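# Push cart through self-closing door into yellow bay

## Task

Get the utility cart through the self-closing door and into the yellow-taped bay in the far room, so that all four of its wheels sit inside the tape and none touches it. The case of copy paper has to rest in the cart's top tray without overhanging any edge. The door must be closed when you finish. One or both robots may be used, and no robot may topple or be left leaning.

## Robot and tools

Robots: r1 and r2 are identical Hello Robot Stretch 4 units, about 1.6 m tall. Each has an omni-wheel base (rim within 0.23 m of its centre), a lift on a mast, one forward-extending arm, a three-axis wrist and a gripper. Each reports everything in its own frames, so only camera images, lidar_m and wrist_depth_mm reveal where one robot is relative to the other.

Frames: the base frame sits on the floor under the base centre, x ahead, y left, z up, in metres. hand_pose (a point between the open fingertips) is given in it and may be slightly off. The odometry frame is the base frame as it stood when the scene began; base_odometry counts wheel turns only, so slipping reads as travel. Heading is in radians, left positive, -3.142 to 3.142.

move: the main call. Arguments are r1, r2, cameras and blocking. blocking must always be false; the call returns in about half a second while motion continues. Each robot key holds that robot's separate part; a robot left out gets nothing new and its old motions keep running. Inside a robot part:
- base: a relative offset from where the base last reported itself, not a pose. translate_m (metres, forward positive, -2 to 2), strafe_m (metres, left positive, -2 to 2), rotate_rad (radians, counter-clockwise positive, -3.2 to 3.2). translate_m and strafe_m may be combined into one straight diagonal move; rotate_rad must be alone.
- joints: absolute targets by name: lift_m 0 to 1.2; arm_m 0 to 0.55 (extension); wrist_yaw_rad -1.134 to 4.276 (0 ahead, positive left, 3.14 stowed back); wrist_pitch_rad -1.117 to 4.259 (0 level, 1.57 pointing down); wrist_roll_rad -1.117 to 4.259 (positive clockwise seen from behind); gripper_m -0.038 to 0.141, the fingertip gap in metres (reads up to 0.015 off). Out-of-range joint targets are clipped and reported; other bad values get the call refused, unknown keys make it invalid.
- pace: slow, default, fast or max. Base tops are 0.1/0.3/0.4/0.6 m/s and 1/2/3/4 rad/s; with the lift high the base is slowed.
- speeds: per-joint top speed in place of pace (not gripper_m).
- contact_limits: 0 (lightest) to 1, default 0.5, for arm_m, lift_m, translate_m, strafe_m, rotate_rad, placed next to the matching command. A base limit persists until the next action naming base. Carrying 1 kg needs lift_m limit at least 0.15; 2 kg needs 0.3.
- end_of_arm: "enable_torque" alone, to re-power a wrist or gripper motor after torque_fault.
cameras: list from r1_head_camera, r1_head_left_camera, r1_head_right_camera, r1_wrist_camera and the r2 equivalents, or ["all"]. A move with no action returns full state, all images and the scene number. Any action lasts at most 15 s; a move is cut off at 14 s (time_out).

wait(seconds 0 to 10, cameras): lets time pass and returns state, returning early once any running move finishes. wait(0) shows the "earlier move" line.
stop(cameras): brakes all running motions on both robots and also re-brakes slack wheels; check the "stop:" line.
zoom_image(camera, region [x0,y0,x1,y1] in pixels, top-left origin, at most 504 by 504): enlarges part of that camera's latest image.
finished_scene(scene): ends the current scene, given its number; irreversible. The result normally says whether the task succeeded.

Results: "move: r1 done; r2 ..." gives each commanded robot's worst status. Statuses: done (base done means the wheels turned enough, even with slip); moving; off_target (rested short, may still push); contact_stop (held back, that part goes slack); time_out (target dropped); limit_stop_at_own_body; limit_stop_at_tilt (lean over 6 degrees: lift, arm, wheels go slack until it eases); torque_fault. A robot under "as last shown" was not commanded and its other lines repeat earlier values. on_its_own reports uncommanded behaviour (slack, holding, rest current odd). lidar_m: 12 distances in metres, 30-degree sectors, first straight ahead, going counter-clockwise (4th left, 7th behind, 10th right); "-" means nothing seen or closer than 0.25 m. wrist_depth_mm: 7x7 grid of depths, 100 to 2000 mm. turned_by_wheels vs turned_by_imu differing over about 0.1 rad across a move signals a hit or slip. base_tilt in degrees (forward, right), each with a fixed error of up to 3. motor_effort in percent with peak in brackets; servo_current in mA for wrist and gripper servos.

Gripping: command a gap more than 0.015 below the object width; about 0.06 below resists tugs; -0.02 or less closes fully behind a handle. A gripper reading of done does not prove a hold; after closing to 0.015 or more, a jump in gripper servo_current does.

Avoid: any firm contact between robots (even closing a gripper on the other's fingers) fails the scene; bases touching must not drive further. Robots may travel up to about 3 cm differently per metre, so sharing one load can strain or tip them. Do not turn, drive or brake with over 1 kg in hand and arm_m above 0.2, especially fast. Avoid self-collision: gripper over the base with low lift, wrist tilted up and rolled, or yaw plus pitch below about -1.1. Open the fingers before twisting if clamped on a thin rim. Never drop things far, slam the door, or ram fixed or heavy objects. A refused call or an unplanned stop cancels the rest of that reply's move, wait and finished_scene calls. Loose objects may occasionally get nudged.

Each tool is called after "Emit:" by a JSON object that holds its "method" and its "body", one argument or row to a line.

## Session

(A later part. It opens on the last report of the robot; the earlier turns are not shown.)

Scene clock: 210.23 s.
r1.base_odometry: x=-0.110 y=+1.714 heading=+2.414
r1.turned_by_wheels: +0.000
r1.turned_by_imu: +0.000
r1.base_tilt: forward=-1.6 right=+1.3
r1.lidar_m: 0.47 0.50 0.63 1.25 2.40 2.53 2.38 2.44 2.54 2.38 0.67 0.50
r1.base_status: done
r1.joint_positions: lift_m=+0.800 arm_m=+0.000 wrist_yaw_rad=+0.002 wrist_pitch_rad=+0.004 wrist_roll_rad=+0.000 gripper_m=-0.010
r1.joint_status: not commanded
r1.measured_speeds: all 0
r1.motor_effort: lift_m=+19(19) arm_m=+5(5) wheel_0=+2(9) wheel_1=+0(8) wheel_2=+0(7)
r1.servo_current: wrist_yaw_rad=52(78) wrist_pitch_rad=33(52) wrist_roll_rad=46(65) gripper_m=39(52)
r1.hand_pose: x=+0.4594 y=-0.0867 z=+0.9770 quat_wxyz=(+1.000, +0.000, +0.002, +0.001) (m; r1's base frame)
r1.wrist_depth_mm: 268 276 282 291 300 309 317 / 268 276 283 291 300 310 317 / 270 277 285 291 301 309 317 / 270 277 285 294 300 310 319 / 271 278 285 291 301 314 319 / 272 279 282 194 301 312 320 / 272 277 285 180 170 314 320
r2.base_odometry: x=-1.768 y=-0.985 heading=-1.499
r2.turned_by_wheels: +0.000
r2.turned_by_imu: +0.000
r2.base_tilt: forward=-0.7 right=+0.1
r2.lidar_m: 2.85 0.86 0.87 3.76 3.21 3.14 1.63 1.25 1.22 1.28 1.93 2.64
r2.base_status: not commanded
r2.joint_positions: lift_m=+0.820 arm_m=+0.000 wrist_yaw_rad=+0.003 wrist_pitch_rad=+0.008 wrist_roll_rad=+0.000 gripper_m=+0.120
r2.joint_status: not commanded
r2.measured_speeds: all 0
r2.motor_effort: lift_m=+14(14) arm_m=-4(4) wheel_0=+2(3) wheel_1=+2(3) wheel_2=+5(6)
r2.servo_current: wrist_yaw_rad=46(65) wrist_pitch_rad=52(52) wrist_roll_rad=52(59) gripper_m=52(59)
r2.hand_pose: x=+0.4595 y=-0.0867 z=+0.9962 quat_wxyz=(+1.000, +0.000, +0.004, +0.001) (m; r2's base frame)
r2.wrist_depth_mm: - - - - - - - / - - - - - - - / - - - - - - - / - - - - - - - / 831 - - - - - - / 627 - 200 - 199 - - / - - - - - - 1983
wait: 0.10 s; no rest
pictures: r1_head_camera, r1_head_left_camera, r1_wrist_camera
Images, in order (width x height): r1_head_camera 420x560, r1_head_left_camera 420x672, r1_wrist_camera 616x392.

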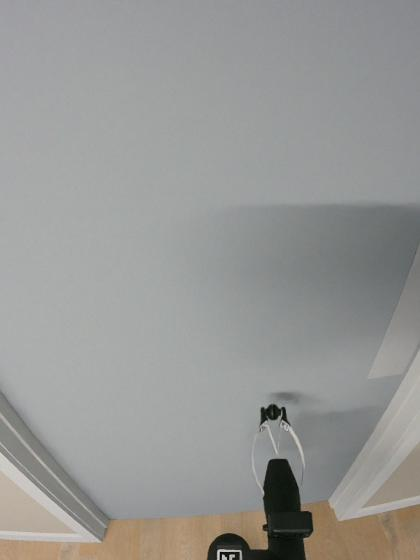

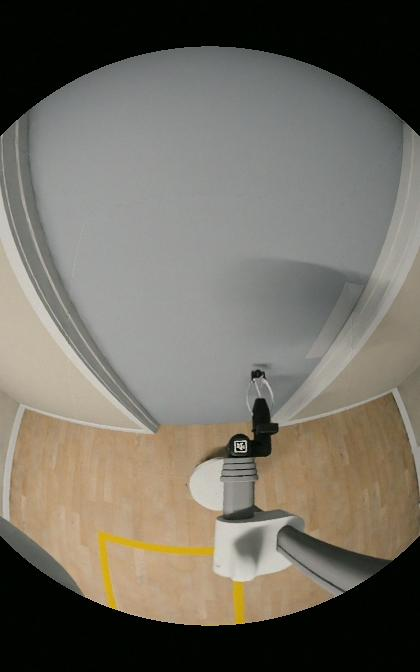

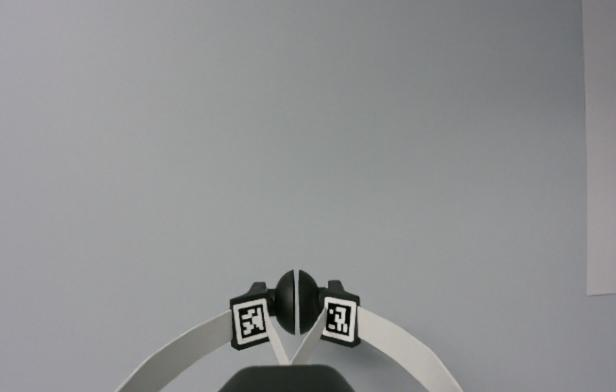

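Emit:
{"method": "move", "body": {
  "blocking": false,
  "r1": {"base":{"rotate_rad":0.1}}
}}

Emit:
{"method": "wait", "body": {
  "seconds": 1.5
}}

Emit:
{"method": "move", "body": {
  "blocking": false,
  "r1": {"base":{"strafe_m":-0.14}}
}}

Emit:
{"method": "wait", "body": {
  "seconds": 1.5
}}

Emit:
{"method": "move", "body": {
  "blocking": false,
  "r1": {"base":{"translate_m":0.33},"contact_limits":{"translate_m":0.9},"pace":"default"}
}}

Emit:
{"method": "wait", "body": {
  "seconds": 3
}}

Emit:
{"method": "wait", "body": {
  "seconds": 0.1,
  "cameras": ["r1_head_camera","r1_head_left_camera","r2_head_camera"]
}}

Scene clock: 224.93 s.
move: r1 moving
r1.base_odometry: x=-0.110 y=+1.714 heading=+2.514
r1.turned_by_wheels: +0.100
r1.turned_by_imu: +0.100
r1.base_tilt: forward=-1.6 right=+1.3
r1.lidar_m: 0.46 0.51 0.63 1.72 2.48 2.49 2.35 2.49 2.47 1.65 0.64 0.52
r1.base_status: rotate_rad moving
r1.joint_positions: lift_m=+0.800 arm_m=+0.000 wrist_yaw_rad=+0.002 wrist_pitch_rad=+0.004 wrist_roll_rad=+0.000 gripper_m=-0.010
r1.joint_status: not commanded
r1.measured_speeds: all 0
r1.motor_effort: lift_m=+19(19) arm_m=+4(5) wheel_0=-1(6) wheel_1=-2(7) wheel_2=-2(6)
r1.servo_current: wrist_yaw_rad=59(59) wrist_pitch_rad=39(46) wrist_roll_rad=39(59) gripper_m=39(52)
r1.hand_pose: x=+0.4594 y=-0.0867 z=+0.9770 quat_wxyz=(+1.000, +0.000, +0.002, +0.001) (m; r1's base frame)
r1.wrist_depth_mm: 276 277 276 273 273 271 271 / 277 277 276 273 274 273 273 / 278 278 276 277 274 273 274 / 278 277 278 277 276 274 276 / 279 279 278 278 276 276 276 / 281 279 279 195 277 277 277 / 281 281 281 185 153 278 277
r2: as last shown
r2.base_tilt: forward=-0.7 right=+0.0
r2.lidar_m: 2.85 0.86 0.88 3.75 3.24 3.14 1.63 1.27 1.21 1.31 1.93 2.65
r2.motor_effort: lift_m=+14(14) arm_m=-4(4) wheel_0=+3(3) wheel_1=+2(2) wheel_2=+5(6)
r2.servo_current: wrist_yaw_rad=46(59) wrist_pitch_rad=46(52) wrist_roll_rad=46(65) gripper_m=52(52)
r2.wrist_depth_mm: - - - - - - - / - - - - - - - / - - - - - - - / - - - - - - - / 842 - - - - - - / 621 - 202 - 198 - - / - - - - - - 1921
pictures: none

Scene clock: 225.17 s.
earlier move: r1 done
r1.base_odometry: x=-0.110 y=+1.714 heading=+2.514
r1.turned_by_wheels: +0.000
r1.turned_by_imu: +0.000
r1.base_tilt: forward=-1.6 right=+1.3
r1.lidar_m: 0.48 0.50 0.64 1.70 2.44 2.48 2.36 2.52 2.44 1.64 0.64 0.50
r1.base_status: done
r1.joint_positions: lift_m=+0.800 arm_m=+0.000 wrist_yaw_rad=+0.002 wrist_pitch_rad=+0.004 wrist_roll_rad=+0.000 gripper_m=-0.010
r1.joint_status: not commanded
r1.measured_speeds: all 0
r1.motor_effort: lift_m=+19(19) arm_m=+5(5) wheel_0=-1(6) wheel_1=-2(7) wheel_2=-2(6)
r1.servo_current: wrist_yaw_rad=46(65) wrist_pitch_rad=39(46) wrist_roll_rad=59(72) gripper_m=46(52)
r1.hand_pose: x=+0.4594 y=-0.0867 z=+0.9770 quat_wxyz=(+1.000, +0.000, +0.002, +0.001) (m; r1's base frame)
r1.wrist_depth_mm: 276 276 276 276 276 273 274 / 277 276 277 274 274 276 273 / 277 278 277 277 276 276 276 / 279 278 277 278 277 276 276 / 279 279 277 278 277 277 277 / 281 278 278 195 277 277 278 / 282 281 279 185 152 279 278
r2.base_odometry: x=-1.768 y=-0.985 heading=-1.499
r2.turned_by_wheels: +0.000
r2.turned_by_imu: +0.000
r2.base_tilt: forward=-0.7 right=+0.1
r2.lidar_m: 2.85 0.84 0.85 3.76 3.22 3.17 1.62 1.24 1.20 1.29 1.89 2.65
r2.base_status: not commanded
r2.joint_positions: lift_m=+0.820 arm_m=+0.000 wrist_yaw_rad=+0.003 wrist_pitch_rad=+0.008 wrist_roll_rad=+0.000 gripper_m=+0.120
r2.joint_status: not commanded
r2.measured_speeds: all 0
r2.motor_effort: lift_m=+14(14) arm_m=-4(4) wheel_0=+2(3) wheel_1=+2(2) wheel_2=+5(6)
r2.servo_current: wrist_yaw_rad=39(59) wrist_pitch_rad=52(52) wrist_roll_rad=52(65) gripper_m=59(59)
r2.hand_pose: x=+0.4595 y=-0.0867 z=+0.9962 quat_wxyz=(+1.000, +0.000, +0.004, +0.001) (m; r2's base frame)
r2.wrist_depth_mm: - - - - - - - / - - - - - - - / - - - - - - - / - - - - - - - / 831 - - - - - - / 615 - 201 - 200 - - / - - - - - - 1921
wait: 0.23 of 1.5 s (r1 has come to rest)
pictures: none

Scene clock: 225.67 s.
move: r1 moving
r1.base_odometry: x=-0.089 y=+1.744 heading=+2.514
r1.turned_by_wheels: +0.000
r1.turned_by_imu: +0.000
r1.base_tilt: forward=-1.6 right=+1.3
r1.lidar_m: 0.47 0.50 0.67 1.71 2.48 2.46 2.37 2.51 2.42 1.65 0.62 0.51
r1.base_status: strafe_m moving
r1.joint_positions: lift_m=+0.800 arm_m=+0.000 wrist_yaw_rad=+0.002 wrist_pitch_rad=+0.004 wrist_roll_rad=+0.000 gripper_m=-0.010
r1.joint_status: not commanded
r1.measured_speeds: translate_m=-0.001 strafe_m=-0.139 rotate_rad=+0.005 lift_m=+0.000 arm_m=+0.000 wrist_yaw_rad=+0.000 wrist_pitch_rad=+0.000 wrist_roll_rad=+0.000
r1.motor_effort: lift_m=+19(19) arm_m=+5(5) wheel_0=+8(10) wheel_1=-7(10) wheel_2=-1(1)
r1.servo_current: wrist_yaw_rad=52(52) wrist_pitch_rad=39(52) wrist_roll_rad=59(59) gripper_m=46(46)
r1.hand_pose: x=+0.4594 y=-0.0867 z=+0.9770 quat_wxyz=(+1.000, +0.000, +0.002, +0.001) (m; r1's base frame)
r1.wrist_depth_mm: 277 277 276 274 274 272 271 / 278 278 274 274 273 272 272 / 278 278 277 274 274 273 273 / 279 278 277 278 274 273 273 / 282 279 278 277 276 276 273 / 282 279 278 195 276 274 274 / 282 281 277 185 153 277 276
r2: as last shown
r2.lidar_m: 2.84 0.88 0.87 3.74 3.18 3.15 1.60 1.23 1.21 1.29 1.93 2.65
r2.motor_effort: lift_m=+14(14) arm_m=-4(4) wheel_0=+3(3) wheel_1=+2(3) wheel_2=+6(6)
r2.servo_current: wrist_yaw_rad=59(59) wrist_pitch_rad=52(59) wrist_roll_rad=39(52) gripper_m=59(59)
r2.wrist_depth_mm: - - - - - - - / - - - - - - - / - - - - - - - / - - - - - - - / 831 - - - - - - / 634 - 200 - 200 - - / - - - - - - 1983
pictures: none

Scene clock: 226.87 s.
earlier move: r1 done
r1.base_odometry: x=-0.028 y=+1.828 heading=+2.514
r1.turned_by_wheels: +0.000
r1.turned_by_imu: +0.000
r1.base_tilt: forward=-1.6 right=+1.3
r1.lidar_m: 0.47 0.50 0.73 1.72 2.57 2.48 2.36 2.51 2.31 1.63 0.61 0.51
r1.base_status: done
r1.joint_positions: lift_m=+0.800 arm_m=+0.000 wrist_yaw_rad=+0.002 wrist_pitch_rad=+0.004 wrist_roll_rad=+0.000 gripper_m=-0.010
r1.joint_status: not commanded
r1.measured_speeds: all 0
r1.motor_effort: lift_m=+19(19) arm_m=+4(5) wheel_0=+1(11) wheel_1=+1(10) wheel_2=-1(2)
r1.servo_current: wrist_yaw_rad=39(65) wrist_pitch_rad=46(52) wrist_roll_rad=39(59) gripper_m=46(52)
r1.hand_pose: x=+0.4594 y=-0.0867 z=+0.9770 quat_wxyz=(+1.000, +0.000, +0.002, +0.001) (m; r1's base frame)
r1.wrist_depth_mm: 273 274 276 274 276 276 276 / 273 276 276 276 278 278 277 / 276 276 277 277 277 277 277 / 276 277 278 278 278 279 279 / 277 277 278 278 279 279 278 / 278 276 278 195 279 281 282 / 279 278 279 185 153 281 282
r2.base_odometry: x=-1.768 y=-0.985 heading=-1.499
r2.turned_by_wheels: +0.000
r2.turned_by_imu: +0.000
r2.base_tilt: forward=-0.7 right=+0.0
r2.lidar_m: 2.84 0.86 0.86 3.75 3.23 3.15 1.64 1.23 1.22 1.30 1.92 2.65
r2.base_status: not commanded
r2.joint_positions: lift_m=+0.820 arm_m=+0.000 wrist_yaw_rad=+0.003 wrist_pitch_rad=+0.008 wrist_roll_rad=+0.000 gripper_m=+0.120
r2.joint_status: not commanded
r2.measured_speeds: all 0
r2.motor_effort: lift_m=+14(14) arm_m=-4(4) wheel_0=+2(3) wheel_1=+2(3) wheel_2=+5(6)
r2.servo_current: wrist_yaw_rad=52(59) wrist_pitch_rad=52(59) wrist_roll_rad=46(59) gripper_m=52(59)
r2.hand_pose: x=+0.4595 y=-0.0867 z=+0.9962 quat_wxyz=(+1.000, +0.000, +0.004, +0.001) (m; r2's base frame)
r2.wrist_depth_mm: - - - - - - - / - - - - - - - / - - - - - - - / - - - - - - - / 831 - - - - - - / 627 - 201 - 199 - - / - - - - - - 1983
wait: 1.20 of 1.5 s (r1 has come to rest)
pictures: none

Scene clock: 227.37 s.
move: r1 moving
r1.base_odometry: x=-0.053 y=+1.846 heading=+2.514
r1.turned_by_wheels: +0.000
r1.turned_by_imu: +0.000
r1.base_tilt: forward=-1.6 right=+1.3
r1.lidar_m: 0.45 0.45 0.64 1.61 2.61 2.48 2.39 2.57 2.31 1.52 0.54 0.46
r1.base_status: translate_m moving
r1.joint_positions: lift_m=+0.800 arm_m=+0.000 wrist_yaw_rad=+0.002 wrist_pitch_rad=+0.004 wrist_roll_rad=+0.000 gripper_m=-0.010
r1.joint_status: not commanded
r1.measured_speeds: translate_m=+0.121 strafe_m=+0.000 rotate_rad=-0.005 lift_m=+0.000 arm_m=+0.000 wrist_yaw_rad=+0.000 wrist_pitch_rad=+0.000 wrist_roll_rad=+0.000
r1.motor_effort: lift_m=+19(19) arm_m=+5(5) wheel_0=+7(9) wheel_1=+5(7) wheel_2=-8(9)
r1.servo_current: wrist_yaw_rad=65(65) wrist_pitch_rad=46(52) wrist_roll_rad=46(65) gripper_m=39(52)
r1.contact_limits: translate_m 0.9
r1.hand_pose: x=+0.4594 y=-0.0867 z=+0.9770 quat_wxyz=(+1.000, +0.000, +0.002, +0.001) (m; r1's base frame)
r1.wrist_depth_mm: 246 246 246 246 249 248 249 / 245 247 248 249 249 251 250 / 247 248 248 250 250 250 250 / 247 247 249 249 250 252 251 / 248 250 249 250 252 252 252 / 249 250 249 194 252 253 253 / 250 250 250 185 161 254 255
r2: as last shown
r2.base_tilt: forward=-0.7 right=+0.1
r2.lidar_m: 2.85 0.86 0.88 3.77 3.22 3.15 1.61 1.23 1.19 1.31 1.93 2.64
r2.motor_effort: lift_m=+14(14) arm_m=-4(4) wheel_0=+2(2) wheel_1=+2(2) wheel_2=+6(6)
r2.servo_current: wrist_yaw_rad=52(59) wrist_pitch_rad=52(52) wrist_roll_rad=46(52) gripper_m=59(59)
r2.wrist_depth_mm: - - - - - - - / - - - - - - - / - - - - - - - / - - - - - - - / 831 - - - - - - / 621 - 201 - 200 - - / - - - - - - 1983
pictures: none

Scene clock: 229.73 s.
earlier move: r1 limit_stop_at_tilt
r1.base_odometry: x=-0.115 y=+1.871 heading=+2.330
r1.turned_by_wheels: -0.184
r1.turned_by_imu: -0.112
r1.base_tilt: forward=-1.6 right=+1.3
r1.lidar_m: 0.40 0.42 0.54 0.97 2.47 2.62 2.45 2.50 2.43 2.26 0.51 0.49
r1.base_status: translate_m limit_stop_at_tilt (by the wheels' count: +0.096 of +0.330)
r1.joint_positions: lift_m=+0.797 arm_m=-0.001 wrist_yaw_rad=-0.001 wrist_pitch_rad=+0.001 wrist_roll_rad=+0.000 gripper_m=-0.010
r1.joint_status: not commanded
r1.measured_speeds: all 0
r1.on_its_own: the wheels are slack since a limit_stop_at_tilt; lift_m is slack since a limit_stop_at_tilt; arm_m is slack since a limit_stop_at_tilt
r1.motor_effort: lift_m=+19(19) arm_m=+0(13) wheel_0=+0(9) wheel_1=+0(10) wheel_2=+0(29)
r1.servo_current: wrist_yaw_rad=39(143) wrist_pitch_rad=46(137) wrist_roll_rad=46(72) gripper_m=39(52)
r1.contact_limits: translate_m 0.9
r1.hand_pose: x=+0.4580 y=-0.0876 z=+0.9752 quat_wxyz=(+1.000, +0.000, +0.000, +0.000) (m; r1's base frame)
r1.wrist_depth_mm: 215 223 229 236 243 252 258 / 216 221 229 236 245 254 260 / 216 223 229 236 245 253 258 / 216 221 229 236 245 254 259 / 217 223 229 238 246 254 259 / 216 223 228 194 245 255 262 / 217 222 229 185 161 257 263
r2.base_odometry: x=-1.768 y=-0.985 heading=-1.499
r2.turned_by_wheels: +0.000
r2.turned_by_imu: +0.000
r2.base_tilt: forward=-0.7 right=+0.0
r2.lidar_m: 2.86 0.86 0.89 3.75 3.22 3.14 1.63 1.23 1.22 1.32 1.91 2.65
r2.base_status: not commanded
r2.joint_positions: lift_m=+0.820 arm_m=+0.000 wrist_yaw_rad=+0.003 wrist_pitch_rad=+0.008 wrist_roll_rad=+0.000 gripper_m=+0.120
r2.joint_status: not commanded
r2.measured_speeds: all 0
r2.motor_effort: lift_m=+14(14) arm_m=-4(4) wheel_0=+2(3) wheel_1=+2(3) wheel_2=+5(6)
r2.servo_current: wrist_yaw_rad=46(65) wrist_pitch_rad=52(59) wrist_roll_rad=52(59) gripper_m=46(59)
r2.hand_pose: x=+0.4595 y=-0.0867 z=+0.9962 quat_wxyz=(+1.000, +0.000, +0.004, +0.001) (m; r2's base frame)
r2.wrist_depth_mm: - - - - - - - / - - - - - - - / - - - - - - - / - - - - - - - / 831 - - - - - - / 621 - 201 - 199 - - / - - - - - - 1921
wait: 2.37 of 3 s (r1 has come to rest)
pictures: none

not run: a stop that you did not command came earlier in this reply.

Emit:
{"method": "move", "body": {
  "blocking": false,
  "r1": {"base":{"translate_m":-0.3},"joints":{"lift_m":0.35}}
}}

Emit:
{"method": "wait", "body": {
  "seconds": 4
}}

Emit:
{"method": "move", "body": {
  "blocking": false,
  "r1": {"base":{"rotate_rad":0.112},"joints":{"arm_m":0.25,"lift_m":0.35}}
}}

Emit:
{"method": "wait", "body": {
  "seconds": 3
}}

Emit:
{"method": "wait", "body": {
  "seconds": 1,
  "cameras": ["r1_head_camera","r1_head_left_camera","r1_wrist_camera","r2_head_camera"]
}}

Scene clock: 241.47 s.
move: r1 moving
r1.base_odometry: x=-0.083 y=+1.831 heading=+2.290
r1.turned_by_wheels: -0.040
r1.turned_by_imu: -0.041
r1.base_tilt: forward=-1.6 right=+1.3
r1.lidar_m: 0.43 0.46 0.60 0.98 2.46 2.62 2.42 2.45 2.49 2.27 0.66 0.50
r1.base_status: translate_m moving
r1.joint_positions: lift_m=+0.760 arm_m=-0.001 wrist_yaw_rad=+0.000 wrist_pitch_rad=+0.001 wrist_roll_rad=+0.000 gripper_m=-0.010
r1.joint_status: lift_m moving
r1.measured_speeds: translate_m=-0.121 strafe_m=+0.002 rotate_rad=+0.002 lift_m=-0.146 arm_m=+0.000 wrist_yaw_rad=+0.000 wrist_pitch_rad=+0.000 wrist_roll_rad=+0.000
r1.on_its_own: arm_m is slack since a limit_stop_at_tilt
r1.motor_effort: lift_m=+8(17) arm_m=+1(1) wheel_0=-8(8) wheel_1=-5(6) wheel_2=+8(9)
r1.servo_current: wrist_yaw_rad=46(65) wrist_pitch_rad=39(46) wrist_roll_rad=65(65) gripper_m=39(52)
r1.hand_pose: x=+0.4580 y=-0.0873 z=+0.9378 quat_wxyz=(+1.000, +0.000, +0.000, +0.000) (m; r1's base frame)
r1.wrist_depth_mm: 238 245 255 263 273 283 293 / 238 246 255 264 273 283 291 / 240 247 254 264 273 282 293 / 240 247 256 264 274 285 293 / 240 248 256 265 274 283 296 / 241 247 252 195 274 286 294 / 240 246 255 185 152 289 296
r2: as last shown
r2.turned_by_imu: +0.001
r2.lidar_m: 2.85 0.84 0.87 3.76 3.20 3.16 1.63 1.24 1.21 1.31 1.91 2.63
r2.motor_effort: lift_m=+14(14) arm_m=-4(4) wheel_0=+2(3) wheel_1=+2(2) wheel_2=+5(6)
r2.servo_current: wrist_yaw_rad=39(65) wrist_pitch_rad=46(59) wrist_roll_rad=46(65) gripper_m=46(59)
r2.wrist_depth_mm: - - - - - - - / - - - - - - - / - - - - - - - / - - - - - - - / 842 - - - - - - / 627 - 201 - 199 - - / - - - - - - 1863
pictures: none

Scene clock: 243.73 s.
earlier move: r1 done
r1.base_odometry: x=+0.080 y=+1.644 heading=+2.290
r1.turned_by_wheels: +0.000
r1.turned_by_imu: +0.000
r1.base_tilt: forward=-1.6 right=+1.3
r1.lidar_m: 0.68 0.70 0.83 1.64 2.43 2.36 2.15 2.19 2.50 2.30 1.06 0.77
r1.base_status: done
r1.joint_positions: lift_m=+0.351 arm_m=-0.001 wrist_yaw_rad=+0.000 wrist_pitch_rad=+0.001 wrist_roll_rad=+0.000 gripper_m=-0.010
r1.joint_status: all done
r1.measured_speeds: all 0
r1.on_its_own: arm_m is slack since a limit_stop_at_tilt
r1.motor_effort: lift_m=+13(17) arm_m=+1(2) wheel_0=-3(8) wheel_1=-1(8) wheel_2=+0(10)
r1.servo_current: wrist_yaw_rad=33(65) wrist_pitch_rad=39(52) wrist_roll_rad=59(65) gripper_m=39(52)
r1.hand_pose: x=+0.4580 y=-0.0873 z=+0.5285 quat_wxyz=(+1.000, +0.000, +0.000, +0.000) (m; r1's base frame)
r1.wrist_depth_mm: 466 480 496 512 535 535 - / 462 480 500 512 535 535 - / 466 480 496 517 530 549 - / 466 480 496 512 535 544 - / 466 484 500 521 530 549 - / 469 484 492 202 530 549 - / 469 477 181 185 153 512 -
r2.base_odometry: x=-1.768 y=-0.985 heading=-1.499
r2.turned_by_wheels: +0.000
r2.turned_by_imu: +0.000
r2.base_tilt: forward=-0.6 right=+0.1
r2.lidar_m: 2.83 0.84 0.88 3.78 3.21 3.16 1.63 1.26 1.22 1.33 1.91 2.65
r2.base_status: not commanded
r2.joint_positions: lift_m=+0.820 arm_m=+0.000 wrist_yaw_rad=+0.003 wrist_pitch_rad=+0.008 wrist_roll_rad=+0.000 gripper_m=+0.120
r2.joint_status: not commanded
r2.measured_speeds: all 0
r2.motor_effort: lift_m=+14(14) arm_m=-4(4) wheel_0=+2(3) wheel_1=+2(3) wheel_2=+6(6)
r2.servo_current: wrist_yaw_rad=59(65) wrist_pitch_rad=52(59) wrist_roll_rad=46(65) gripper_m=59(59)
r2.hand_pose: x=+0.4595 y=-0.0867 z=+0.9962 quat_wxyz=(+1.000, +0.000, +0.004, +0.001) (m; r2's base frame)
r2.wrist_depth_mm: - - - - - - - / - - - - - - - / - - - - - - - / - - - - - - - / 831 - - - - - - / 627 - 201 - 199 - - / - - - - - - 1921
wait: 2.27 of 4 s (r1 has come to rest)
pictures: none

Scene clock: 244.23 s.
move: r1 moving
r1.base_odometry: x=+0.080 y=+1.644 heading=+2.402
r1.turned_by_wheels: +0.112
r1.turned_by_imu: +0.112
r1.base_tilt: forward=-1.6 right=+1.3
r1.lidar_m: 0.70 0.74 0.85 2.23 2.47 2.25 2.14 2.24 2.43 2.32 0.95 0.74
r1.base_status: rotate_rad moving
r1.joint_positions: lift_m=+0.351 arm_m=+0.049 wrist_yaw_rad=+0.000 wrist_pitch_rad=+0.001 wrist_roll_rad=+0.000 gripper_m=-0.010
r1.joint_status: lift_m moving; arm_m moving
r1.measured_speeds: translate_m=+0.000 strafe_m=+0.000 rotate_rad=+0.000 lift_m=+0.000 arm_m=+0.194 wrist_yaw_rad=+0.000 wrist_pitch_rad=+0.000 wrist_roll_rad=+0.000
r1.motor_effort: lift_m=+12(15) arm_m=+5(6) wheel_0=-1(8) wheel_1=+0(6) wheel_2=-1(6)
r1.servo_current: wrist_yaw_rad=39(65) wrist_pitch_rad=46(46) wrist_roll_rad=46(72) gripper_m=39(52)
r1.hand_pose: x=+0.5086 y=-0.0873 z=+0.5285 quat_wxyz=(+1.000, +0.000, +0.000, +0.000) (m; r1's base frame)
r1.wrist_depth_mm: 436 442 445 445 449 449 455 / 439 445 445 445 449 452 459 / 442 445 445 449 452 459 455 / 445 445 449 449 455 455 459 / 442 445 449 452 449 455 455 / 445 449 445 195 455 459 455 / 445 442 180 185 152 459 459
r2: as last shown
r2.lidar_m: 2.85 0.85 0.86 3.75 3.22 3.15 1.65 1.22 1.21 1.32 1.90 2.65
r2.motor_effort: lift_m=+14(14) arm_m=-4(4) wheel_0=+2(3) wheel_1=+2(2) wheel_2=+5(6)
r2.servo_current: wrist_yaw_rad=46(59) wrist_pitch_rad=59(59) wrist_roll_rad=46(59) gripper_m=52(59)
r2.wrist_depth_mm: - - - - - - - / - - - - - - - / - - - - - - - / - - - - - - - / 831 - - - - - - / 627 - 201 - 199 - - / - - - - - - 1983
pictures: none

Scene clock: 245.60 s.
earlier move: r1 done
r1.base_odometry: x=+0.080 y=+1.644 heading=+2.402
r1.turned_by_wheels: +0.000
r1.turned_by_imu: +0.000
r1.base_tilt: forward=-1.6 right=+1.3
r1.lidar_m: 0.70 0.71 0.89 2.22 2.47 2.27 2.15 2.24 2.40 2.32 0.93 0.74
r1.base_status: done
r1.joint_positions: lift_m=+0.351 arm_m=+0.250 wrist_yaw_rad=+0.000 wrist_pitch_rad=+0.001 wrist_roll_rad=+0.000 gripper_m=-0.010
r1.joint_status: all done
r1.measured_speeds: all 0
r1.motor_effort: lift_m=+13(15) arm_m=+5(8) wheel_0=-2(8) wheel_1=-2(6) wheel_2=-1(6)
r1.servo_current: wrist_yaw_rad=65(65) wrist_pitch_rad=46(46) wrist_roll_rad=46(72) gripper_m=46(52)
r1.hand_pose: x=+0.7092 y=-0.0873 z=+0.5285 quat_wxyz=(+1.000, +0.000, +0.000, +0.000) (m; r1's base frame)
r1.wrist_depth_mm: 238 238 241 242 243 245 246 / 237 240 243 243 244 246 247 / 240 239 243 244 245 246 248 / 240 241 243 245 246 248 249 / 239 242 243 245 247 247 248 / 241 242 243 194 247 248 251 / 242 242 245 185 170 249 251
r2.base_odometry: x=-1.768 y=-0.985 heading=-1.499
r2.turned_by_wheels: +0.000
r2.turned_by_imu: +0.000
r2.base_tilt: forward=-0.7 right=+0.0
r2.lidar_m: 2.84 0.86 0.89 3.75 3.22 3.15 1.61 1.26 1.22 1.29 1.92 2.64
r2.base_status: not commanded
r2.joint_positions: lift_m=+0.820 arm_m=+0.000 wrist_yaw_rad=+0.003 wrist_pitch_rad=+0.008 wrist_roll_rad=+0.000 gripper_m=+0.120
r2.joint_status: not commanded
r2.measured_speeds: all 0
r2.motor_effort: lift_m=+14(14) arm_m=-4(4) wheel_0=+2(3) wheel_1=+2(2) wheel_2=+5(6)
r2.servo_current: wrist_yaw_rad=39(59) wrist_pitch_rad=52(59) wrist_roll_rad=52(59) gripper_m=52(59)
r2.hand_pose: x=+0.4595 y=-0.0867 z=+0.9962 quat_wxyz=(+1.000, +0.000, +0.004, +0.001) (m; r2's base frame)
r2.wrist_depth_mm: - - - - - - - / - - - - - - - / - - - - - - - / - - - - - - - / 831 - - - - - - / 621 - 200 - 199 - - / - - - - - - 1983
wait: 1.37 of 3 s (r1 has come to rest)
pictures: none

Scene clock: 246.60 s.
r1.base_odometry: x=+0.080 y=+1.644 heading=+2.402
r1.turned_by_wheels: +0.000
r1.turned_by_imu: +0.000
r1.base_tilt: forward=-1.6 right=+1.3
r1.lidar_m: 0.68 0.73 0.84 2.23 2.47 2.27 2.15 2.26 2.45 2.33 0.92 0.75
r1.base_status: done
r1.joint_positions: lift_m=+0.351 arm_m=+0.250 wrist_yaw_rad=+0.000 wrist_pitch_rad=+0.001 wrist_roll_rad=+0.000 gripper_m=-0.010
r1.joint_status: all done
r1.measured_speeds: all 0
r1.motor_effort: lift_m=+13(15) arm_m=+5(8) wheel_0=-2(8) wheel_1=-2(6) wheel_2=-1(6)
r1.servo_current: wrist_yaw_rad=39(65) wrist_pitch_rad=39(46) wrist_roll_rad=52(72) gripper_m=39(52)
r1.hand_pose: x=+0.7092 y=-0.0873 z=+0.5285 quat_wxyz=(+1.000, +0.000, +0.000, +0.000) (m; r1's base frame)
r1.wrist_depth_mm: 237 238 240 242 243 246 247 / 238 240 241 243 245 245 247 / 240 241 242 244 246 246 247 / 241 241 242 244 247 246 249 / 239 242 243 245 247 249 250 / 240 242 243 194 246 248 250 / 241 241 245 185 170 250 251
r2.base_odometry: x=-1.768 y=-0.985 heading=-1.499
r2.turned_by_wheels: +0.000
r2.turned_by_imu: +0.000
r2.base_tilt: forward=-0.7 right=+0.1
r2.lidar_m: 2.84 0.87 0.87 3.75 3.21 3.15 1.62 1.24 1.20 1.33 1.91 2.64
r2.base_status: not commanded
r2.joint_positions: lift_m=+0.820 arm_m=+0.000 wrist_yaw_rad=+0.003 wrist_pitch_rad=+0.008 wrist_roll_rad=+0.000 gripper_m=+0.120
r2.joint_status: not commanded
r2.measured_speeds: all 0
r2.motor_effort: lift_m=+14(14) arm_m=-4(4) wheel_0=+2(3) wheel_1=+2(2) wheel_2=+5(6)
r2.servo_current: wrist_yaw_rad=46(59) wrist_pitch_rad=52(59) wrist_roll_rad=46(59) gripper_m=52(59)
r2.hand_pose: x=+0.4595 y=-0.0867 z=+0.9962 quat_wxyz=(+1.000, +0.000, +0.004, +0.001) (m; r2's base frame)
r2.wrist_depth_mm: - - - - - - - / - - - - - - - / - - - - - - - / - - - - - - - / 831 - - - - - - / 621 - 201 - 199 - - / - - - - - - 1983
wait: 1.00 s; at rest by 0.27 s
pictures: r1_head_camera, r1_head_left_camera, r1_wrist_camera, r2_head_camera
Images, in order (width x height): r1_head_camera 420x560, r1_head_left_camera 420x672, r1_wrist_camera 616x392, r2_head_camera 420x560.

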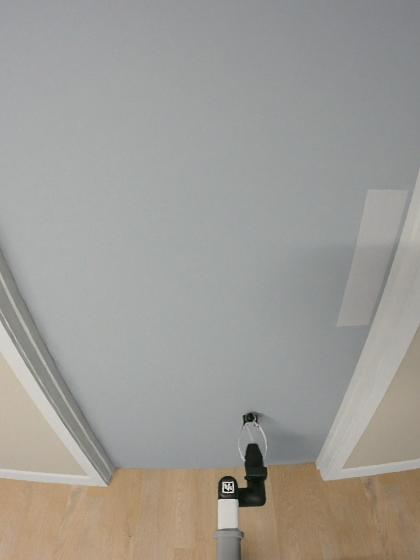

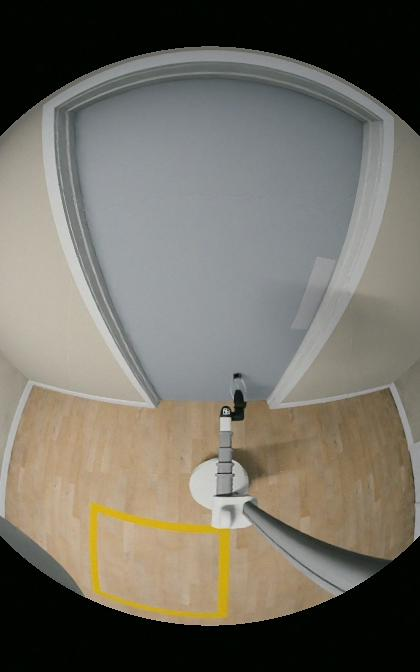

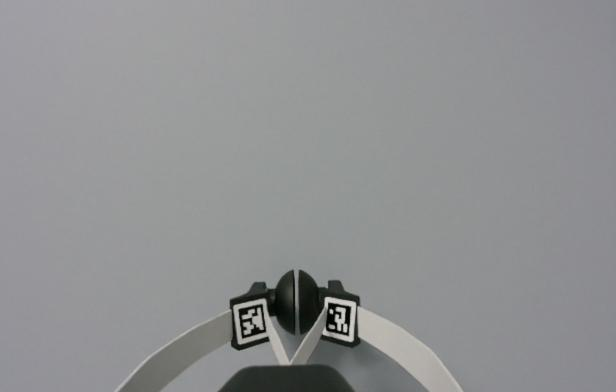

